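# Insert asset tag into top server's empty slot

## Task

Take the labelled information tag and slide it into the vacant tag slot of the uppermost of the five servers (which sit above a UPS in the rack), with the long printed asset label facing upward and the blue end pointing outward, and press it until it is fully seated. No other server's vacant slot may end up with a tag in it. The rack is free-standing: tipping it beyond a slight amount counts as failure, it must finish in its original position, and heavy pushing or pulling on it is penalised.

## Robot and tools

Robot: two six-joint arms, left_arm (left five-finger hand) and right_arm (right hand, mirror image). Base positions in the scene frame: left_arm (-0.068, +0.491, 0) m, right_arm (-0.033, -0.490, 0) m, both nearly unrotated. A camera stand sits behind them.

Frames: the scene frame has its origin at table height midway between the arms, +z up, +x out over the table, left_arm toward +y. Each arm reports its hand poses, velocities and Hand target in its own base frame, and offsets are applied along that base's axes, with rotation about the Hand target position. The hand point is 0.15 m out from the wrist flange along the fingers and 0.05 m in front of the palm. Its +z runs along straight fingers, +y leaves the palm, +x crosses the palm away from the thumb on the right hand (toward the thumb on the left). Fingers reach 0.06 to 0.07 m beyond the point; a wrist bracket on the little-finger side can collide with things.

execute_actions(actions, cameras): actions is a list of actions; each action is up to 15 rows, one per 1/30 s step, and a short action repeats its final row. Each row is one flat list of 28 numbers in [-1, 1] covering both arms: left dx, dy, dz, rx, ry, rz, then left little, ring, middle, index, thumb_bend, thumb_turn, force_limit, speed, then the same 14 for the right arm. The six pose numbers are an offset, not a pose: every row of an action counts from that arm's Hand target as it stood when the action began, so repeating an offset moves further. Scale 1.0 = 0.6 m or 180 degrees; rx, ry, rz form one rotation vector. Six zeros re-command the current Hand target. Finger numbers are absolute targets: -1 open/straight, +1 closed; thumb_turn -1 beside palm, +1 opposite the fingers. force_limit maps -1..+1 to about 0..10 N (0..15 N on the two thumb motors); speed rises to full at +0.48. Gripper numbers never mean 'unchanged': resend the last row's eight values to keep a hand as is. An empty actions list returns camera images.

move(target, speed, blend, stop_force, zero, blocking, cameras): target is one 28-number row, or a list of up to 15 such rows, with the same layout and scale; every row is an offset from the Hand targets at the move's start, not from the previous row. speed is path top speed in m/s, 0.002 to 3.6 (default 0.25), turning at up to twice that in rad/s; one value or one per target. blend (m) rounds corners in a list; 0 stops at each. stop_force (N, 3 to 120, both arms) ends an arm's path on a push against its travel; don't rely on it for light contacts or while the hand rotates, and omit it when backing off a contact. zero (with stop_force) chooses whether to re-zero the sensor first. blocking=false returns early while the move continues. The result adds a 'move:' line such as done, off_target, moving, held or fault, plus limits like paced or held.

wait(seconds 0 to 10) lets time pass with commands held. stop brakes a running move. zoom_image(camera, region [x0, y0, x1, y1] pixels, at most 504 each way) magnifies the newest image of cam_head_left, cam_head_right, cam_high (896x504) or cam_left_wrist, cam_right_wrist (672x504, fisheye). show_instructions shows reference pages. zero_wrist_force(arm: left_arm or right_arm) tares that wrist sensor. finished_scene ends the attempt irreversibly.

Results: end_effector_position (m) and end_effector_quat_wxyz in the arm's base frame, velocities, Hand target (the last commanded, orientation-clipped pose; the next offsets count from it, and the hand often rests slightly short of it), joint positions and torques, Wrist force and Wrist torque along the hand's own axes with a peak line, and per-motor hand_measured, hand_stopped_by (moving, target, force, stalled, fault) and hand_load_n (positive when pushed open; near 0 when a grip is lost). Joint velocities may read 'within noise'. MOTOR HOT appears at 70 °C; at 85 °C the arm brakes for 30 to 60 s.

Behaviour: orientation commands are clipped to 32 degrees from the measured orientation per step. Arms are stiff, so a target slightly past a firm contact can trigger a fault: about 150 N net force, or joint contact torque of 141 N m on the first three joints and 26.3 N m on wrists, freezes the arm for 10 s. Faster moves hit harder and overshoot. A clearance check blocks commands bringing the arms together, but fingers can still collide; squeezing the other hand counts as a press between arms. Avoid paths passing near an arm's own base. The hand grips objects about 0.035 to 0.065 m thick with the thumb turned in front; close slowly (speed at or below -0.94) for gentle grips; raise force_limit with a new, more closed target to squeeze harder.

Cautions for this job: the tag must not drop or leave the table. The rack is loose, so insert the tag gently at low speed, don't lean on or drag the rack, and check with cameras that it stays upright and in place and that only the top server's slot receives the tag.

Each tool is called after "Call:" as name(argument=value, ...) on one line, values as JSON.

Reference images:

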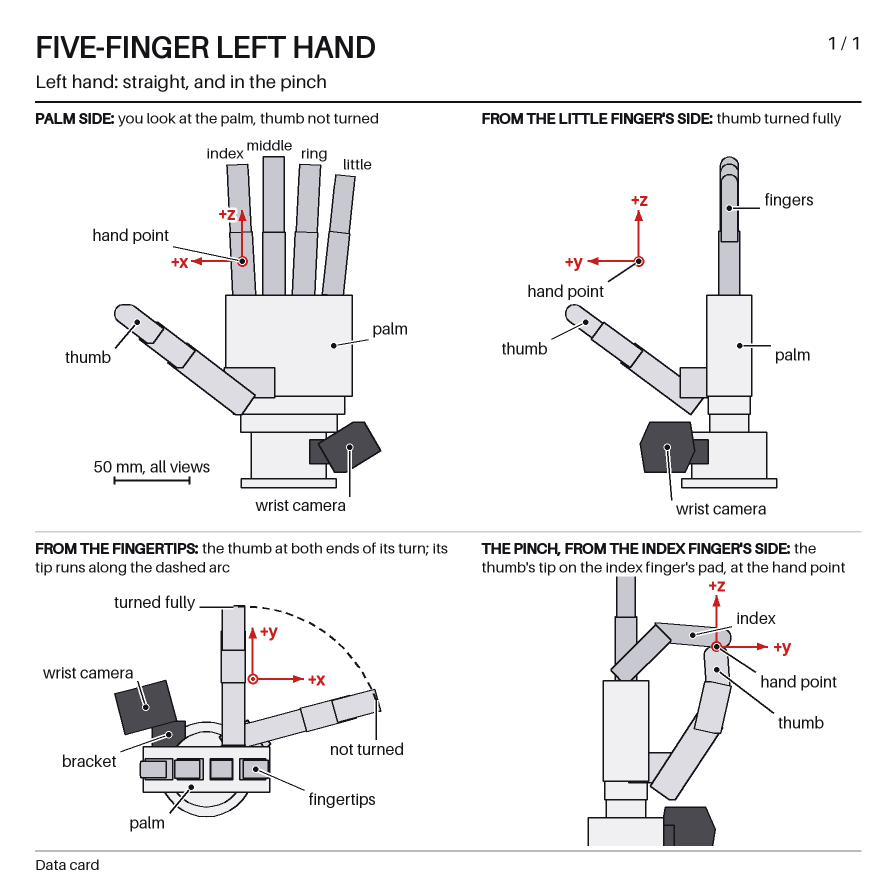

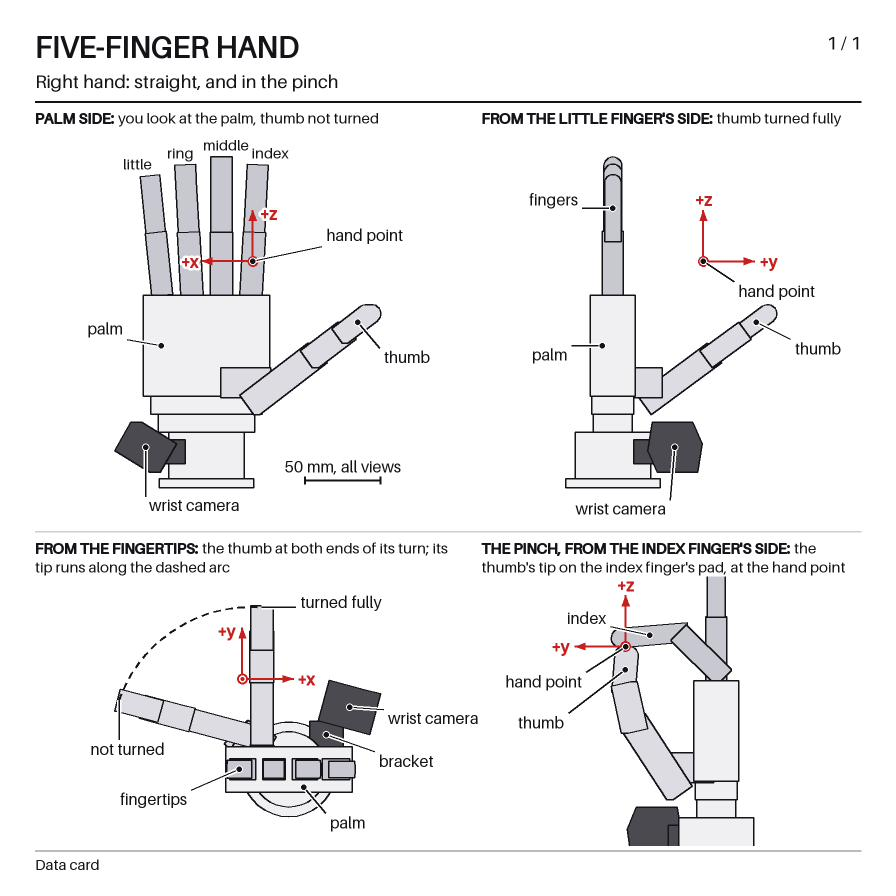

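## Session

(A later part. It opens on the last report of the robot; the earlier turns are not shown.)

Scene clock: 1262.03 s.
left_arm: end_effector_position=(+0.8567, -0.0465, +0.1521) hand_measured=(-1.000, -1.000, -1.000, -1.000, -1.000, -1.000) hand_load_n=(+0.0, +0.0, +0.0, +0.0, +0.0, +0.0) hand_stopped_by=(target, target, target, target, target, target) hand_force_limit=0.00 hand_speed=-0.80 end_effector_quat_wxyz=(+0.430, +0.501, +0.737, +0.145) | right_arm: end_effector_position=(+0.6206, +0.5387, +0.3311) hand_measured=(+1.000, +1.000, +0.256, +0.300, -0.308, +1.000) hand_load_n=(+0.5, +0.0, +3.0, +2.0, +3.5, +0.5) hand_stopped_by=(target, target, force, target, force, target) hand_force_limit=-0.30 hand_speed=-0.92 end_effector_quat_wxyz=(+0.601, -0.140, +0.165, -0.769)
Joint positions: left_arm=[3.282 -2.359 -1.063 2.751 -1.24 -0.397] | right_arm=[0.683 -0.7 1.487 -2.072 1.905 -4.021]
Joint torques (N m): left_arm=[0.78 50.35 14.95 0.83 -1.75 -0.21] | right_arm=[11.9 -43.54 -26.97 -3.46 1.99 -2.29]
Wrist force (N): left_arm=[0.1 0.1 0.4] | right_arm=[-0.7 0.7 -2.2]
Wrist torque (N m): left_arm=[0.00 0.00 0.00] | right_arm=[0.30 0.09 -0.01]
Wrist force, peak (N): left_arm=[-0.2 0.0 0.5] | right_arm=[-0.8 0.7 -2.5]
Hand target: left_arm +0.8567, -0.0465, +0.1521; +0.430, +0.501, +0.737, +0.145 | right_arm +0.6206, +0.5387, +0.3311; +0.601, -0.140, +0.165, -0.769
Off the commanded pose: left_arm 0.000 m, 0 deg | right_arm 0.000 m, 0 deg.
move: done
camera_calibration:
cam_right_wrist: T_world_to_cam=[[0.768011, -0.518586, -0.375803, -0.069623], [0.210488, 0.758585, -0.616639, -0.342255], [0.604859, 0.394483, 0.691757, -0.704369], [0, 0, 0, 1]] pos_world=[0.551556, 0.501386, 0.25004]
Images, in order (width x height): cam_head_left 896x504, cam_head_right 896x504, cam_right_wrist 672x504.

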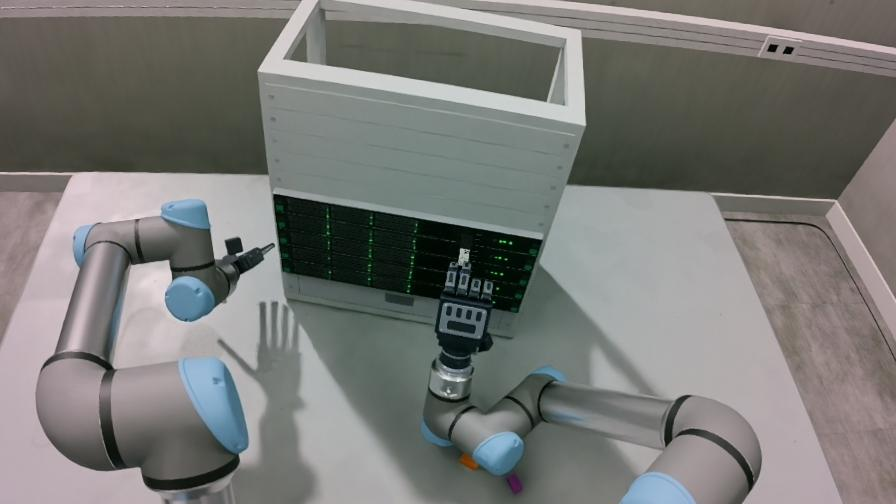

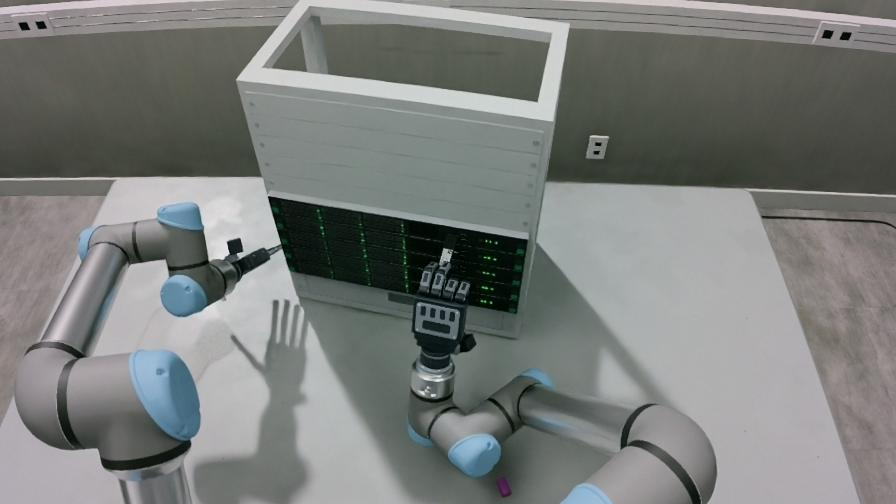

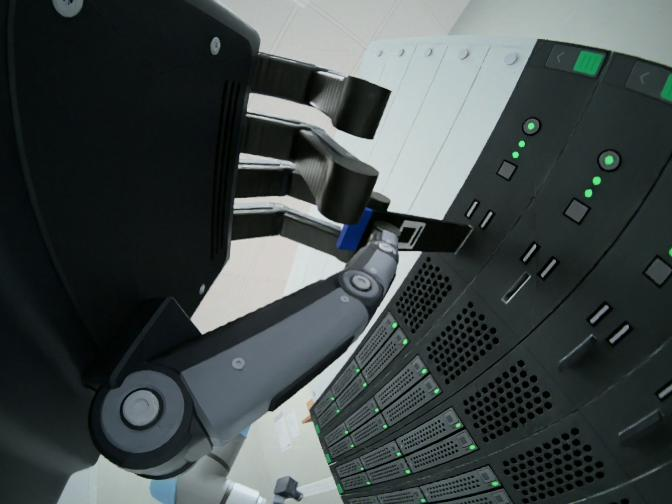

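Call:
move(target=[0,0,0,0,0,0,-1,-1,-1,-1,-1,-1,0,-0.8,-0.0001,-0.0005,0.0004,0.0109,-0.0022,0,1,1,0.5,0.3,-0.05,1,-0.3,-0.92], speed=0.02, cameras=["cam_right_wrist"])

Call:
zoom_image(camera="cam_right_wrist", region=[462, 222, 478, 238])

Call:
zoom_image(camera="cam_right_wrist", region=[450, 240, 466, 256])

Scene clock: 1418.07 s.
left_arm: end_effector_position=(+0.8567, -0.0465, +0.1521) hand_measured=(-1.000, -1.000, -1.000, -1.000, -1.000, -1.000) hand_load_n=(+0.0, +0.0, +0.0, +0.0, +0.0, +0.0) hand_stopped_by=(target, target, target, target, target, target) hand_force_limit=0.00 hand_speed=-0.80 end_effector_quat_wxyz=(+0.430, +0.501, +0.737, +0.145) | right_arm: end_effector_position=(+0.6206, +0.5384, +0.3313) hand_measured=(+1.000, +1.000, +0.256, +0.300, -0.308, +1.000) hand_load_n=(+0.0, +0.0, +3.0, +2.0, +4.0, +0.5) hand_stopped_by=(target, target, force, target, force, target) hand_force_limit=-0.30 hand_speed=-0.92 end_effector_quat_wxyz=(+0.604, -0.127, +0.176, -0.767)
Joint positions: left_arm=[3.282 -2.359 -1.063 2.751 -1.24 -0.397] | right_arm=[0.689 -0.686 1.468 -2.094 1.927 -4.021]
Joint torques (N m): left_arm=[1.76 50.22 13.87 0.48 -1.76 -0.06] | right_arm=[11.66 -44.48 -27.45 -3.64 2.1 0.62]
Wrist force (N): left_arm=[-0.1 -0.3 0.1] | right_arm=[-0.5 0.8 -2.3]
Wrist torque (N m): left_arm=[-0.05 0.02 0.01] | right_arm=[0.33 0.10 0.01]
Wrist force, peak (N): left_arm=[0.2 -0.1 0.5] | right_arm=[-0.6 1.1 -2.5]
Hand target: left_arm +0.8567, -0.0465, +0.1521; +0.430, +0.501, +0.737, +0.145 | right_arm +0.6206, +0.5384, +0.3313; +0.604, -0.127, +0.176, -0.767
Off the commanded pose: left_arm 0.000 m, 0 deg | right_arm 0.000 m, 0 deg.
move: done
camera_calibration:
cam_right_wrist: T_world_to_cam=[[0.770636, -0.505594, -0.387936, -0.0743357], [0.21467, 0.779118, -0.588975, -0.364738], [0.600031, 0.370607, 0.708952, -0.69425], [0, 0, 0, 1]] pos_world=[0.552156, 0.503885, 0.248531]
Images, in order (width x height): cam_right_wrist 672x504.

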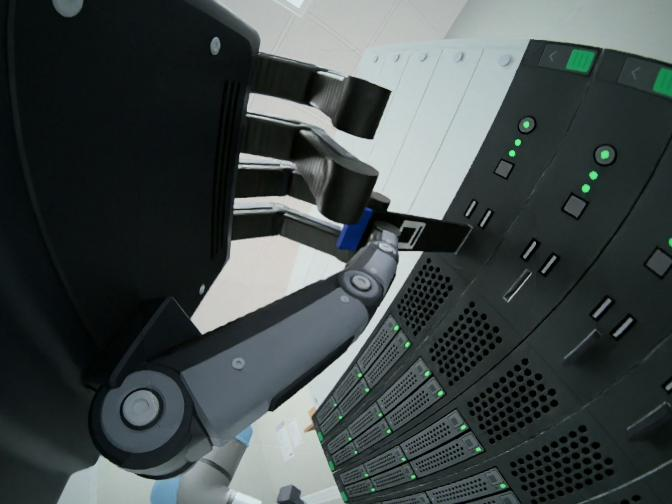

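Scaled by 31.500 from the camera's 672x504 image, which has a finer 960x720 frame.

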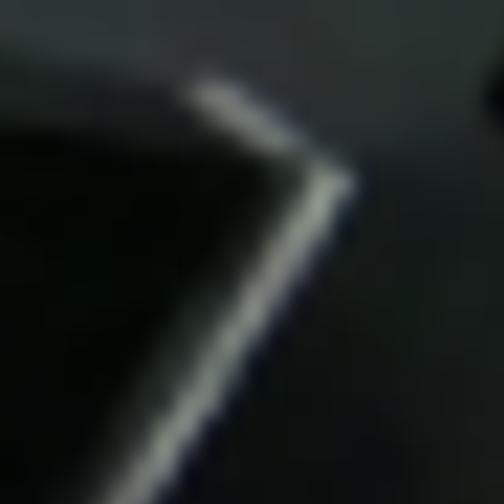

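Scaled by 31.500 from the camera's 672x504 image, which has a finer 960x720 frame.

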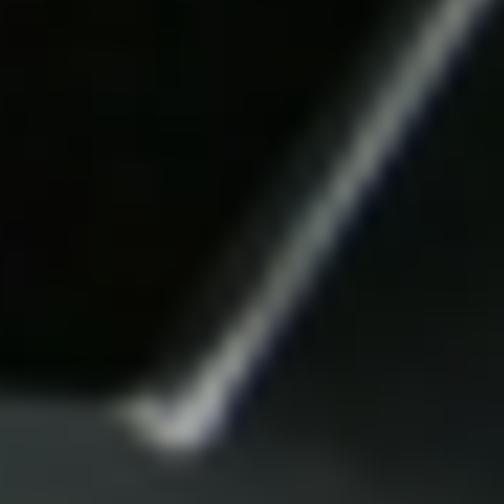

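Call:
move(target=[[0,0,0,0,0,0,-1,-1,-1,-1,-1,-1,0,-0.8,0,0.0001,0.0005,0,0,0,1,1,0.5,0.3,-0.05,1,-0.3,-0.92],[0,0,0,0,0,0,-1,-1,-1,-1,-1,-1,0,-0.8,0.0245,-0.0049,0.0005,0,0,0,1,1,0.5,0.3,-0.05,1,-0.3,-0.92]], speed=0.006, stop_force=3, cameras=["cam_right_wrist"])

Call:
zoom_image(camera="cam_right_wrist", region=[462, 222, 478, 238])

Call:
zoom_image(camera="cam_right_wrist", region=[450, 240, 466, 256])

Scene clock: 1426.67 s.
left_arm: end_effector_position=(+0.8567, -0.0465, +0.1521) hand_measured=(-1.000, -1.000, -1.000, -1.000, -1.000, -1.000) hand_load_n=(+0.0, +0.0, +0.0, +0.0, +0.0, +0.0) hand_stopped_by=(target, target, target, target, target, target) hand_force_limit=0.00 hand_speed=-0.80 end_effector_quat_wxyz=(+0.430, +0.501, +0.737, +0.145) | right_arm: end_effector_position=(+0.6217, +0.5383, +0.3317) hand_measured=(+1.000, +1.000, +0.256, +0.300, -0.308, +1.000) hand_load_n=(+0.0, +0.0, +3.0, +2.0, +3.5, +0.0) hand_stopped_by=(target, target, force, target, force, target) hand_force_limit=-0.30 hand_speed=-0.92 end_effector_quat_wxyz=(+0.604, -0.127, +0.176, -0.767)
Joint positions: left_arm=[3.282 -2.359 -1.063 2.751 -1.24 -0.397] | right_arm=[0.688 -0.685 1.465 -2.092 1.927 -4.02]
Joint torques (N m): left_arm=[0.56 51.35 14.59 0.74 -1.72 -0.06] | right_arm=[8.99 -60.45 -6.27 -3.01 2.53 -2.31]
Wrist force (N): left_arm=[0.0 0.0 0.2] | right_arm=[-0.1 -2.2 -4.1]
Wrist torque (N m): left_arm=[-0.01 0.00 0.01] | right_arm=[0.30 0.15 -0.13]
Wrist force, peak (N): left_arm=[-0.2 -0.1 0.5] | right_arm=[0.6 -5.8 -5.6]
Hand target: left_arm +0.8567, -0.0465, +0.1521; +0.430, +0.501, +0.737, +0.145 | right_arm +0.6217, +0.5383, +0.3317; +0.604, -0.127, +0.176, -0.767 (not the last commanded pose)
Off the commanded pose: left_arm 0.000 m, 0 deg | right_arm 0.014 m, 0 deg.
move: contact (right_arm); path passed 1 of 2 targets
camera_calibration:
cam_right_wrist: T_world_to_cam=[[0.770635, -0.505397, -0.388196, -0.0751502], [0.214608, 0.779379, -0.588652, -0.364896], [0.600055, 0.370326, 0.709079, -0.694991], [0, 0, 0, 1]] pos_world=[0.553255, 0.503785, 0.248834]
Images, in order (width x height): cam_right_wrist 672x504.

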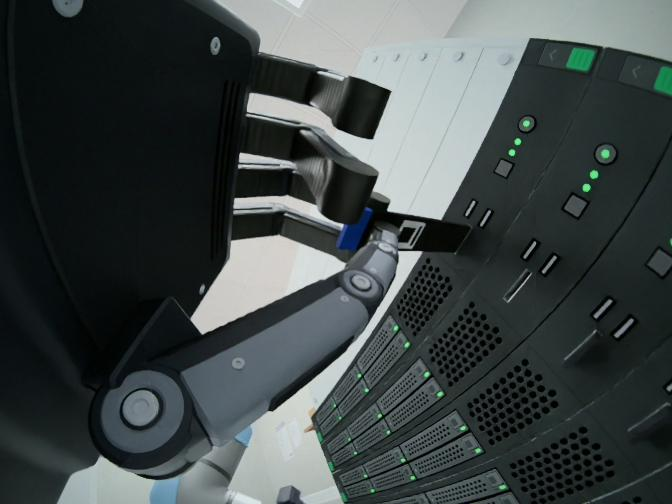

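Scaled by 31.500 from the camera's 672x504 image, which has a finer 960x720 frame.

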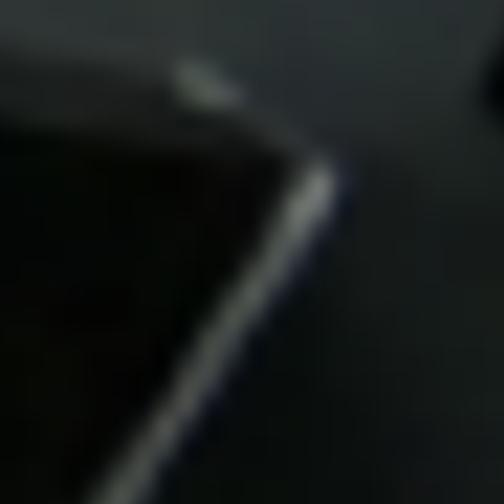

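Scaled by 31.500 from the camera's 672x504 image, which has a finer 960x720 frame.

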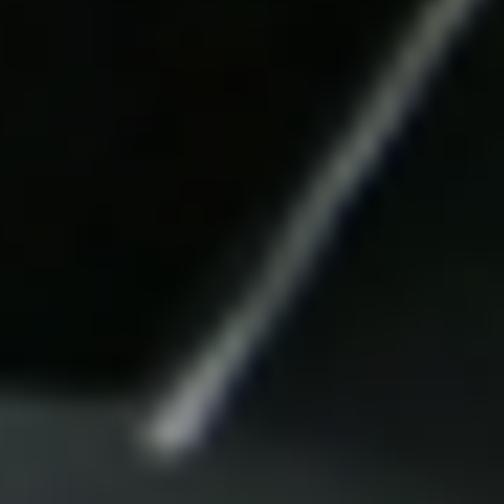

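Call:
move(target=[[0,0,0,0,0,0,-1,-1,-1,-1,-1,-1,0,-0.8,-0.0008,0.0002,0.0005,0,0,0,1,1,0.5,0.3,-0.05,1,-0.3,-0.92],[0,0,0,0,0,0,-1,-1,-1,-1,-1,-1,0,-0.8,0.0245,-0.0049,0.0005,0,0,0,1,1,0.5,0.3,-0.05,1,-0.3,-0.92]], speed=0.006, stop_force=3, cameras=["cam_right_wrist"])

Call:
zoom_image(camera="cam_right_wrist", region=[462, 222, 478, 238])

Call:
zoom_image(camera="cam_right_wrist", region=[450, 240, 466, 256])

Scene clock: 1439.50 s.
left_arm: end_effector_position=(+0.8567, -0.0465, +0.1521) hand_measured=(-1.000, -1.000, -1.000, -1.000, -1.000, -1.000) hand_load_n=(+0.0, +0.0, +0.0, +0.0, +0.0, +0.0) hand_stopped_by=(target, target, target, target, target, target) hand_force_limit=0.00 hand_speed=-0.80 end_effector_quat_wxyz=(+0.430, +0.501, +0.737, +0.145) | right_arm: end_effector_position=(+0.6219, +0.5383, +0.3320) hand_measured=(+1.000, +1.000, +0.256, +0.300, -0.308, +1.000) hand_load_n=(+0.0, +0.0, +3.5, +2.5, +2.5, +0.0) hand_stopped_by=(target, target, force, target, force, target) hand_force_limit=-0.30 hand_speed=-0.92 end_effector_quat_wxyz=(+0.604, -0.127, +0.176, -0.767)
Joint positions: left_arm=[3.282 -2.359 -1.063 2.751 -1.24 -0.397] | right_arm=[0.688 -0.685 1.465 -2.091 1.927 -4.019]
Joint torques (N m): left_arm=[1.07 51 13.11 0.76 -1.8 0.04] | right_arm=[8.09 -59.35 -6.37 -2.9 -0.11 -2.47]
Wrist force (N): left_arm=[0.0 0.0 0.2] | right_arm=[0.0 -3.7 -4.6]
Wrist torque (N m): left_arm=[-0.01 0.01 0.00] | right_arm=[0.28 0.17 -0.14]
Wrist force, peak (N): left_arm=[0.0 0.0 0.6] | right_arm=[0.9 -8.0 -7.0]
Hand target: left_arm +0.8567, -0.0465, +0.1521; +0.430, +0.501, +0.737, +0.145 | right_arm +0.6219, +0.5383, +0.3320; +0.604, -0.127, +0.176, -0.767 (not the last commanded pose)
Off the commanded pose: left_arm 0.000 m, 0 deg | right_arm 0.015 m, 0 deg.
move: contact (right_arm); path passed 1 of 2 targets
camera_calibration:
cam_right_wrist: T_world_to_cam=[[0.770588, -0.505426, -0.388251, -0.0750444], [0.214595, 0.779371, -0.588667, -0.364766], [0.60012, 0.370303, 0.709036, -0.695445], [0, 0, 0, 1]] pos_world=[0.553456, 0.503885, 0.249234]
Images, in order (width x height): cam_right_wrist 672x504.

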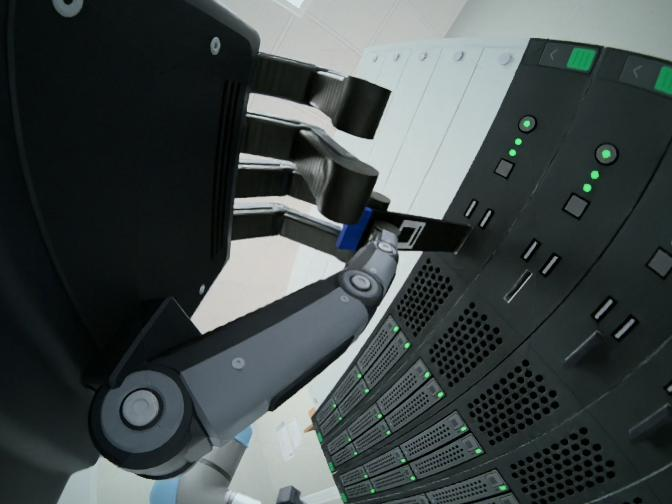

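Scaled by 31.500 from the camera's 672x504 image, which has a finer 960x720 frame.

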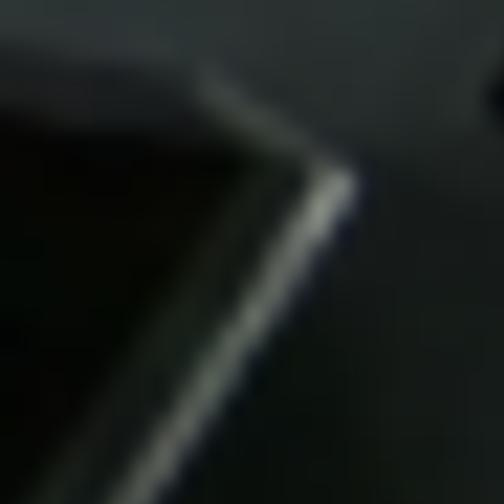

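Scaled by 31.500 from the camera's 672x504 image, which has a finer 960x720 frame.

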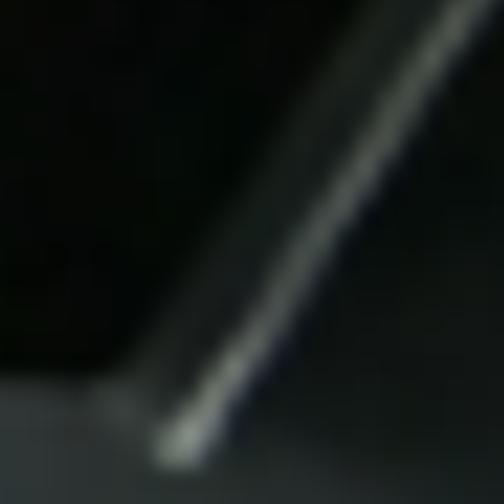

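Call:
move(target=[0,0,0,0,0,0,-1,-1,-1,-1,-1,-1,0,-0.8,-0.001,0.0002,0,0,0,0,1,1,0.5,0.3,-0.05,1,-0.3,-0.92], speed=0.02, cameras=["cam_right_wrist","cam_head_left","cam_head_right"])

Call:
zoom_image(camera="cam_right_wrist", region=[462, 222, 478, 238])

Call:
zoom_image(camera="cam_right_wrist", region=[450, 240, 466, 256])

Call:
zoom_image(camera="cam_right_wrist", region=[330, 190, 490, 270])

Scene clock: 1456.43 s.
left_arm: end_effector_position=(+0.8567, -0.0465, +0.1521) hand_measured=(-1.000, -1.000, -1.000, -1.000, -1.000, -1.000) hand_load_n=(+0.0, +0.0, +0.0, +0.0, +0.0, +0.0) hand_stopped_by=(target, target, target, target, target, target) hand_force_limit=0.00 hand_speed=-0.80 end_effector_quat_wxyz=(+0.430, +0.501, +0.737, +0.145) | right_arm: end_effector_position=(+0.6213, +0.5384, +0.3320) hand_measured=(+1.000, +1.000, +0.256, +0.300, -0.308, +1.000) hand_load_n=(+0.0, +0.0, +4.0, +2.0, +3.5, +0.0) hand_stopped_by=(target, target, force, target, force, target) hand_force_limit=-0.30 hand_speed=-0.92 end_effector_quat_wxyz=(+0.604, -0.127, +0.176, -0.767)
Joint positions: left_arm=[3.282 -2.359 -1.063 2.751 -1.24 -0.397] | right_arm=[0.689 -0.686 1.466 -2.092 1.928 -4.02]
Joint torques (N m): left_arm=[0.88 51.25 14.6 0.81 -1.77 -0.18] | right_arm=[11.37 -61.21 -5.72 -3.51 2.11 -2.6]
Wrist force (N): left_arm=[0.0 0.0 0.3] | right_arm=[-0.7 1.0 -2.5]
Wrist torque (N m): left_arm=[-0.01 0.01 0.00] | right_arm=[0.35 0.14 0.00]
Wrist force, peak (N): left_arm=[-0.3 -0.1 0.6] | right_arm=[0.2 -3.4 -5.0]
Hand target: left_arm +0.8567, -0.0465, +0.1521; +0.430, +0.501, +0.737, +0.145 | right_arm +0.6213, +0.5384, +0.3320; +0.604, -0.127, +0.176, -0.767
Off the commanded pose: left_arm 0.000 m, 0 deg | right_arm 0.000 m, 0 deg.
move: done
camera_calibration:
cam_right_wrist: T_world_to_cam=[[0.770588, -0.505426, -0.388251, -0.0745315], [0.214595, 0.779371, -0.588667, -0.364715], [0.60012, 0.370303, 0.709036, -0.695122], [0, 0, 0, 1]] pos_world=[0.552856, 0.503985, 0.249234]
Images, in order (width x height): cam_head_left 896x504, cam_head_right 896x504, cam_right_wrist 672x504.

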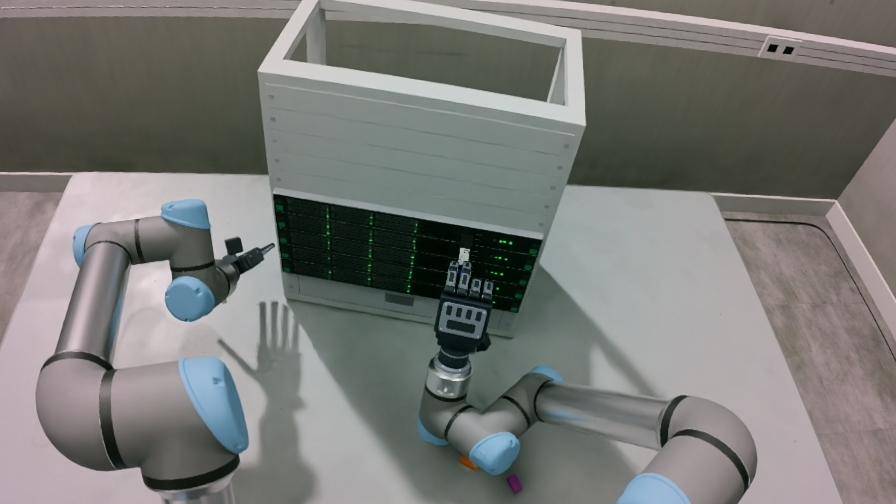

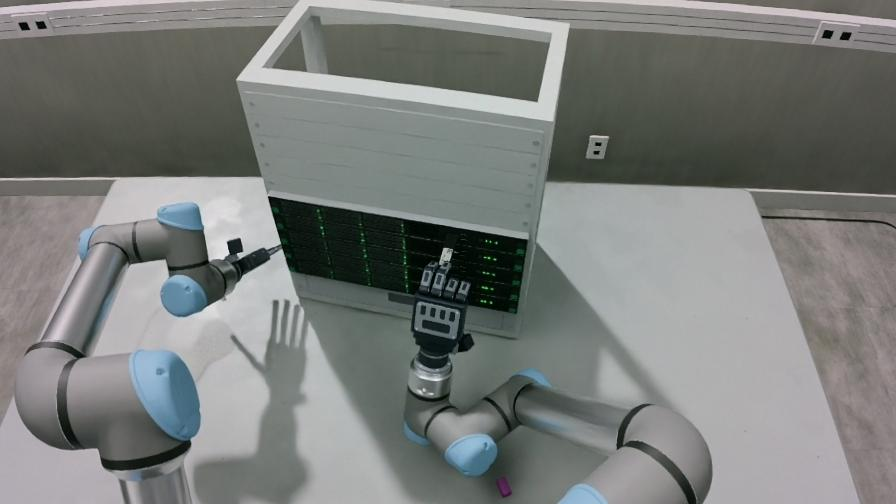

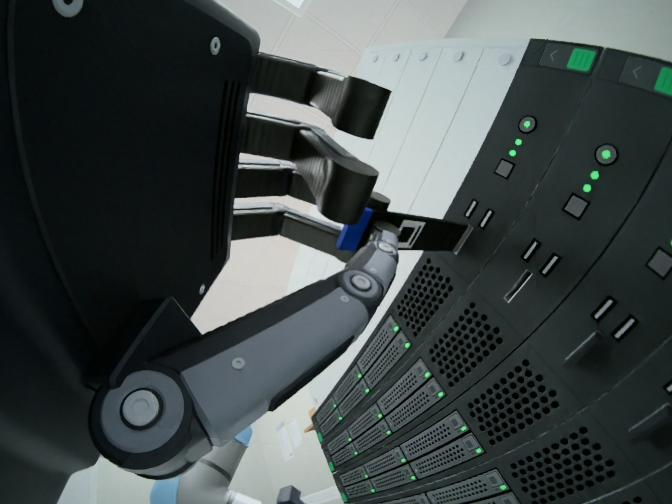

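Scaled by 31.500 from the camera's 672x504 image, which has a finer 960x720 frame.

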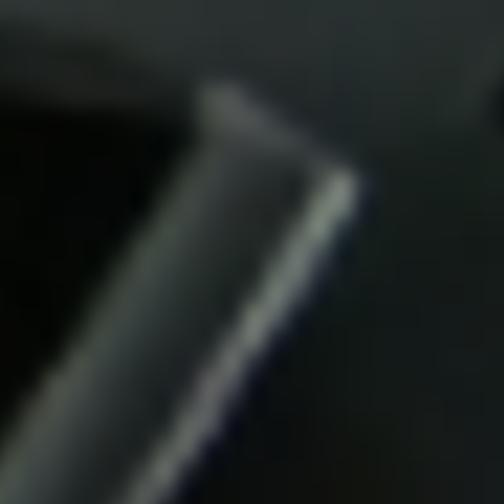

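Scaled by 31.500 from the camera's 672x504 image, which has a finer 960x720 frame.

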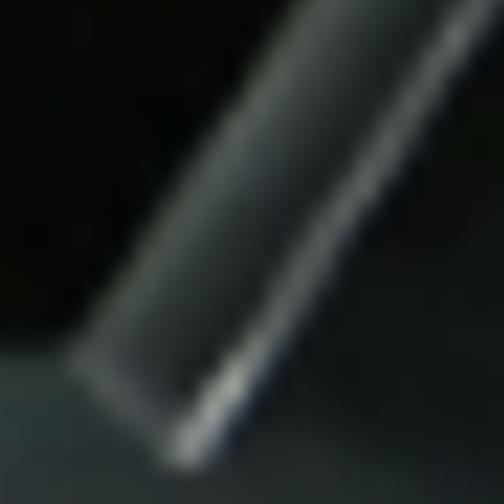

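Scaled by 3.150 from the camera's 672x504 image, which has a finer 960x720 frame.

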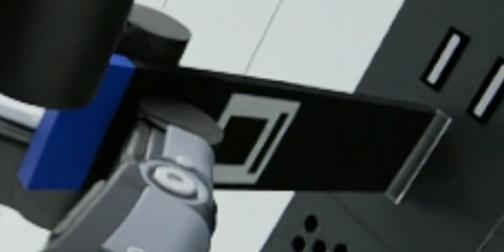

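Call:
move(target=[[0,0,0,0,0,0,-1,-1,-1,-1,-1,-1,0,-0.8,-0.0013,0.0003,-0.001,0,0,0,1,1,0.5,0.3,-0.05,1,-0.3,-0.92],[0,0,0,0,0,0,-1,-1,-1,-1,-1,-1,0,-0.8,-0.0013,0.0003,-0.001,0,0,0,1,1,0.51,0.3,-0.04,1,0.0,-0.95]], speed=0.02, cameras=["cam_right_wrist"])

Call:
zoom_image(camera="cam_right_wrist", region=[450, 218, 490, 262])

Call:
zoom_image(camera="cam_right_wrist", region=[330, 190, 490, 270])

Scene clock: 1469.07 s.
left_arm: end_effector_position=(+0.8567, -0.0465, +0.1521) hand_measured=(-1.000, -1.000, -1.000, -1.000, -1.000, -1.000) hand_load_n=(+0.0, +0.0, +0.0, +0.0, +0.0, +0.0) hand_stopped_by=(target, target, target, target, target, target) hand_force_limit=0.00 hand_speed=-0.80 end_effector_quat_wxyz=(+0.430, +0.501, +0.737, +0.145) | right_arm: end_effector_position=(+0.6205, +0.5386, +0.3314) hand_measured=(+1.000, +1.000, +0.258, +0.300, -0.296, +1.000) hand_load_n=(+0.0, +0.0, +5.5, +3.5, +7.0, +0.0) hand_stopped_by=(target, target, force, target, force, target) hand_force_limit=0.00 hand_speed=-0.95 end_effector_quat_wxyz=(+0.604, -0.127, +0.176, -0.767)
Joint positions: left_arm=[3.282 -2.359 -1.063 2.751 -1.24 -0.397] | right_arm=[0.69 -0.685 1.467 -2.094 1.928 -4.021]
Joint torques (N m): left_arm=[-0.05 50.24 14.43 0.9 -1.81 -0.18] | right_arm=[12.07 -43.2 -4.96 -3.63 1.95 -2.27]
Wrist force (N): left_arm=[0.1 -0.1 0.5] | right_arm=[-0.6 1.0 -2.3]
Wrist torque (N m): left_arm=[-0.04 0.01 0.01] | right_arm=[0.35 0.11 0.01]
Wrist force, peak (N): left_arm=[-0.2 -0.3 0.4] | right_arm=[-0.5 1.0 -2.6]
Hand target: left_arm +0.8567, -0.0465, +0.1521; +0.430, +0.501, +0.737, +0.145 | right_arm +0.6205, +0.5386, +0.3314; +0.604, -0.127, +0.176, -0.767
Off the commanded pose: left_arm 0.000 m, 0 deg | right_arm 0.000 m, 0 deg.
move: done
camera_calibration:
cam_right_wrist: T_world_to_cam=[[0.770588, -0.505426, -0.388251, -0.0740469], [0.214595, 0.779371, -0.588667, -0.365053], [0.60012, 0.370303, 0.709036, -0.694291], [0, 0, 0, 1]] pos_world=[0.552056, 0.504185, 0.248634]
Images, in order (width x height): cam_right_wrist 672x504.

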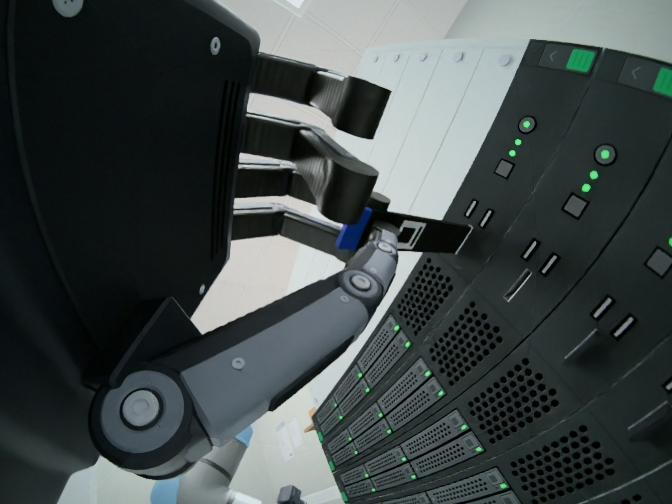

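Scaled by 11.455 from the camera's 672x504 image, which has a finer 960x720 frame.

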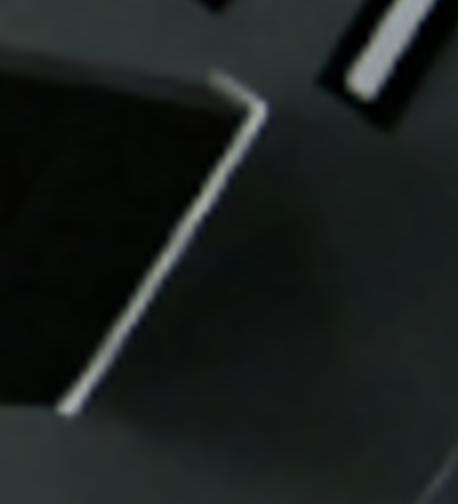

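Scaled by 3.150 from the camera's 672x504 image, which has a finer 960x720 frame.

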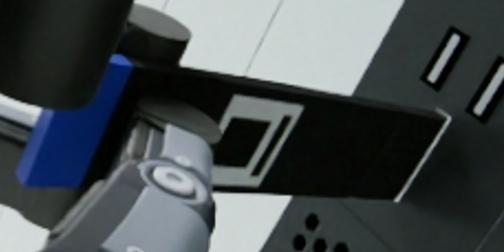

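Call:
move(target=[0,0,0,0,0,0,-1,-1,-1,-1,-1,-1,0,-0.8,0,0,0.0012,-0.0005,-0.0027,0,1,1,0.51,0.3,-0.04,1,0.0,-0.95], speed=0.02, cameras=["cam_right_wrist"])

Call:
zoom_image(camera="cam_right_wrist", region=[462, 222, 478, 238])

Call:
zoom_image(camera="cam_right_wrist", region=[450, 240, 466, 256])

Scene clock: 1478.70 s.
left_arm: end_effector_position=(+0.8567, -0.0465, +0.1521) hand_measured=(-1.000, -1.000, -1.000, -1.000, -1.000, -1.000) hand_load_n=(+0.0, +0.0, +0.0, +0.0, +0.0, +0.0) hand_stopped_by=(target, target, target, target, target, target) hand_force_limit=0.00 hand_speed=-0.80 end_effector_quat_wxyz=(+0.430, +0.501, +0.737, +0.145) | right_arm: end_effector_position=(+0.6205, +0.5386, +0.3321) hand_measured=(+1.000, +1.000, +0.258, +0.300, -0.296, +1.000) hand_load_n=(+0.0, +0.0, +5.5, +3.5, +7.5, +0.5) hand_stopped_by=(target, target, force, target, force, target) hand_force_limit=0.00 hand_speed=-0.95 end_effector_quat_wxyz=(+0.604, -0.124, +0.173, -0.768)
Joint positions: left_arm=[3.282 -2.359 -1.063 2.751 -1.24 -0.397] | right_arm=[0.688 -0.682 1.464 -2.1 1.921 -4.021]
Joint torques (N m): left_arm=[0.93 49.95 14.22 0.94 -1.66 -0.14] | right_arm=[-10.77 -42.69 -27.8 -3.74 -2.86 1.74]
Wrist force (N): left_arm=[0.0 -0.1 0.1] | right_arm=[-0.4 0.8 -2.3]
Wrist torque (N m): left_arm=[-0.02 0.00 0.00] | right_arm=[0.32 0.08 0.02]
Wrist force, peak (N): left_arm=[0.2 -0.4 0.4] | right_arm=[-0.7 1.1 -2.5]
Hand target: left_arm +0.8567, -0.0465, +0.1521; +0.430, +0.501, +0.737, +0.145 | right_arm +0.6205, +0.5386, +0.3321; +0.604, -0.124, +0.173, -0.768
Off the commanded pose: left_arm 0.000 m, 0 deg | right_arm 0.000 m, 0 deg.
move: done
camera_calibration:
cam_right_wrist: T_world_to_cam=[[0.773763, -0.506015, -0.381103, -0.0778488], [0.219462, 0.778477, -0.588056, -0.367325], [0.594245, 0.371378, 0.713408, -0.693155], [0, 0, 0, 1]] pos_world=[0.552755, 0.503985, 0.248827]
Images, in order (width x height): cam_right_wrist 672x504.

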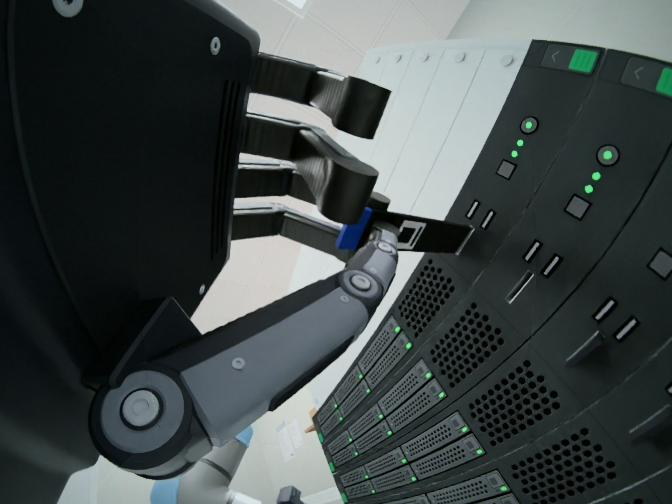

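Scaled by 31.500 from the camera's 672x504 image, which has a finer 960x720 frame.

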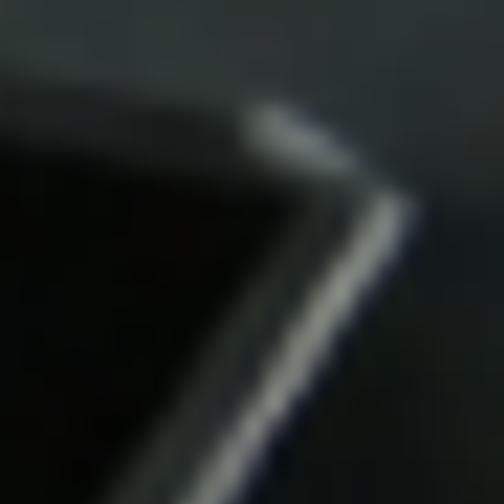

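Scaled by 31.500 from the camera's 672x504 image, which has a finer 960x720 frame.

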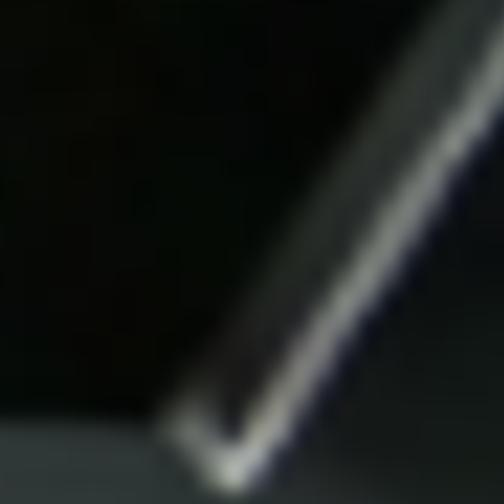

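Call:
move(target=[0,0,0,0,0,0,-1,-1,-1,-1,-1,-1,0,-0.8,0,-0.0002,0.0003,0.0044,-0.0009,0,1,1,0.51,0.3,-0.04,1,0.0,-0.95], speed=0.02, cameras=["cam_right_wrist"])

Call:
zoom_image(camera="cam_right_wrist", region=[462, 222, 478, 238])

Call:
zoom_image(camera="cam_right_wrist", region=[450, 242, 466, 258])

Scene clock: 1488.57 s.
left_arm: end_effector_position=(+0.8567, -0.0465, +0.1521) hand_measured=(-1.000, -1.000, -1.000, -1.000, -1.000, -1.000) hand_load_n=(+0.0, +0.0, +0.5, +0.0, +0.0, +0.0) hand_stopped_by=(target, target, target, target, target, target) hand_force_limit=0.00 hand_speed=-0.80 end_effector_quat_wxyz=(+0.430, +0.501, +0.737, +0.145) | right_arm: end_effector_position=(+0.6205, +0.5385, +0.3323) hand_measured=(+1.000, +1.000, +0.258, +0.300, -0.296, +1.000) hand_load_n=(+0.0, +0.0, +5.5, +3.5, +7.0, +0.5) hand_stopped_by=(target, target, force, target, force, target) hand_force_limit=0.00 hand_speed=-0.95 end_effector_quat_wxyz=(+0.606, -0.119, +0.177, -0.767)
Joint positions: left_arm=[3.282 -2.359 -1.063 2.751 -1.24 -0.397] | right_arm=[0.69 -0.677 1.456 -2.108 1.93 -4.021]
Joint torques (N m): left_arm=[0.47 50.45 13.92 0.76 -1.64 -0.24] | right_arm=[10.98 -44.51 -27.03 -3.42 2.09 -2.16]
Wrist force (N): left_arm=[0.0 -0.1 0.0] | right_arm=[-0.5 1.0 -2.3]
Wrist torque (N m): left_arm=[-0.01 0.00 0.00] | right_arm=[0.34 0.11 0.01]
Wrist force, peak (N): left_arm=[0.1 0.0 0.5] | right_arm=[-0.7 1.1 -2.5]
Hand target: left_arm +0.8567, -0.0465, +0.1521; +0.430, +0.501, +0.737, +0.145 | right_arm +0.6205, +0.5385, +0.3323; +0.606, -0.119, +0.178, -0.767
Off the commanded pose: left_arm 0.000 m, 0 deg | right_arm 0.000 m, 0 deg.
move: done
camera_calibration:
cam_right_wrist: T_world_to_cam=[[0.774968, -0.500752, -0.38558, -0.0799099], [0.221128, 0.786372, -0.57682, -0.376152], [0.592053, 0.361754, 0.720144, -0.688871], [0, 0, 0, 1]] pos_world=[0.552953, 0.504983, 0.248303]
Images, in order (width x height): cam_right_wrist 672x504.

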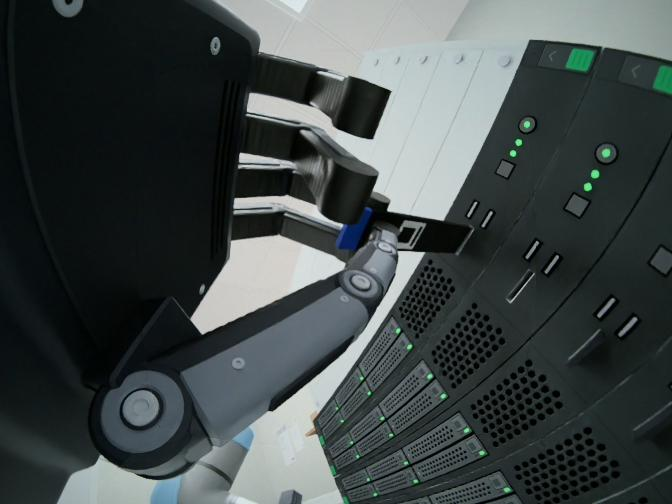

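Scaled by 31.500 from the camera's 672x504 image, which has a finer 960x720 frame.

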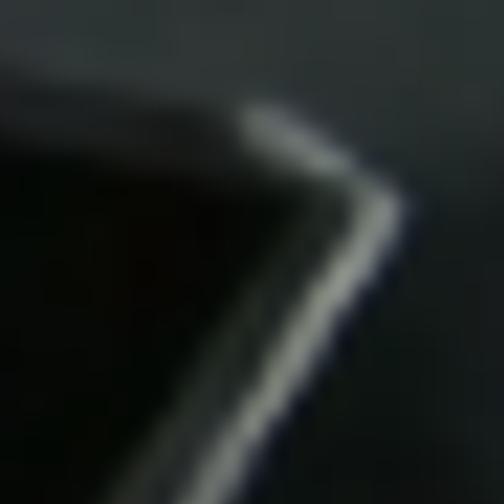

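Scaled by 31.500 from the camera's 672x504 image, which has a finer 960x720 frame.

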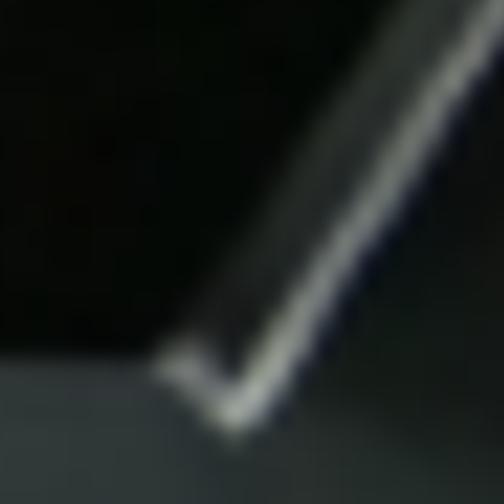

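Call:
move(target=[[0,0,0,0,0,0,-1,-1,-1,-1,-1,-1,0,-0.8,0.0245,-0.0049,0,0,0,0,1,1,0.51,0.3,-0.04,1,0.0,-0.95]], speed=0.003, stop_force=3, cameras=["cam_right_wrist"])

Call:
zoom_image(camera="cam_right_wrist", region=[462, 222, 478, 238])

Call:
zoom_image(camera="cam_right_wrist", region=[450, 242, 466, 258])

Scene clock: 1494.53 s.
left_arm: end_effector_position=(+0.8567, -0.0465, +0.1521) hand_measured=(-1.000, -1.000, -1.000, -1.000, -1.000, -1.000) hand_load_n=(+0.0, +0.0, +0.0, +0.0, +0.0, +0.0) hand_stopped_by=(target, target, target, target, target, target) hand_force_limit=0.00 hand_speed=-0.80 end_effector_quat_wxyz=(+0.430, +0.501, +0.737, +0.145) | right_arm: end_effector_position=(+0.6219, +0.5382, +0.3323) hand_measured=(+1.000, +1.000, +0.258, +0.300, -0.296, +1.000) hand_load_n=(+0.0, +0.0, +5.5, +3.5, +7.0, +0.0) hand_stopped_by=(target, target, force, target, force, target) hand_force_limit=0.00 hand_speed=-0.95 end_effector_quat_wxyz=(+0.606, -0.119, +0.177, -0.767)
Joint positions: left_arm=[3.282 -2.359 -1.063 2.751 -1.24 -0.397] | right_arm=[0.688 -0.675 1.454 -2.106 1.93 -4.019]
Joint torques (N m): left_arm=[1.06 49.41 14.67 0.99 -1.97 -0.16] | right_arm=[3.39 -55.16 -6.63 -2.69 1.72 -1.41]
Wrist force (N): left_arm=[0.0 0.0 0.2] | right_arm=[0.2 -3.7 -4.3]
Wrist torque (N m): left_arm=[-0.01 0.01 0.00] | right_arm=[0.32 0.16 -0.14]
Wrist force, peak (N): left_arm=[0.1 -0.1 0.5] | right_arm=[0.3 -3.8 -4.9]
Hand target: left_arm +0.8567, -0.0465, +0.1521; +0.430, +0.501, +0.737, +0.145 | right_arm +0.6218, +0.5382, +0.3323; +0.606, -0.119, +0.178, -0.767 (not the last commanded pose)
Off the commanded pose: left_arm 0.000 m, 0 deg | right_arm 0.014 m, 0 deg.
move: contact (right_arm)
camera_calibration:
cam_right_wrist: T_world_to_cam=[[0.774989, -0.500707, -0.385597, -0.081125], [0.22123, 0.786483, -0.57663, -0.376463], [0.591988, 0.361577, 0.720287, -0.689538], [0, 0, 0, 1]] pos_world=[0.554354, 0.504783, 0.248304]
Images, in order (width x height): cam_right_wrist 672x504.

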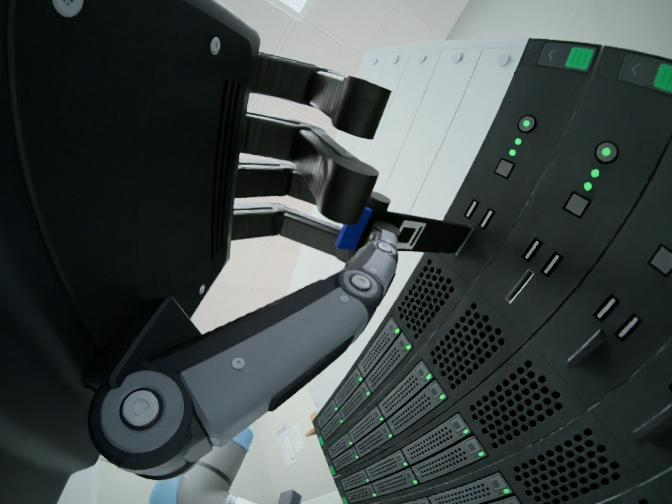

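Scaled by 31.500 from the camera's 672x504 image, which has a finer 960x720 frame.

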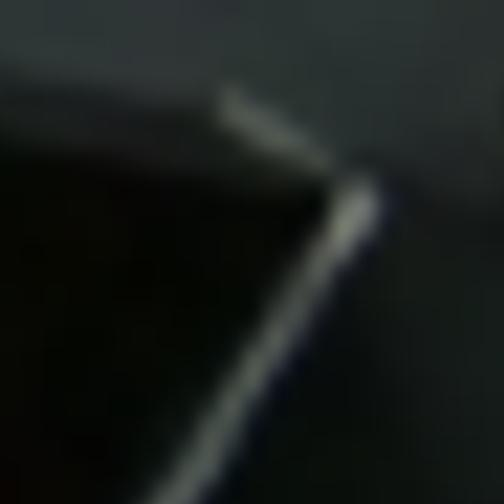

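Scaled by 31.500 from the camera's 672x504 image, which has a finer 960x720 frame.

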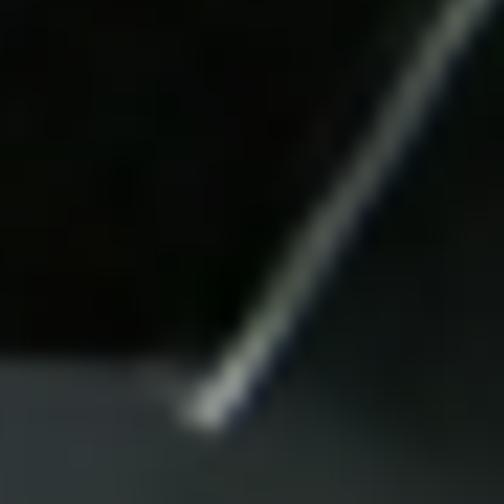

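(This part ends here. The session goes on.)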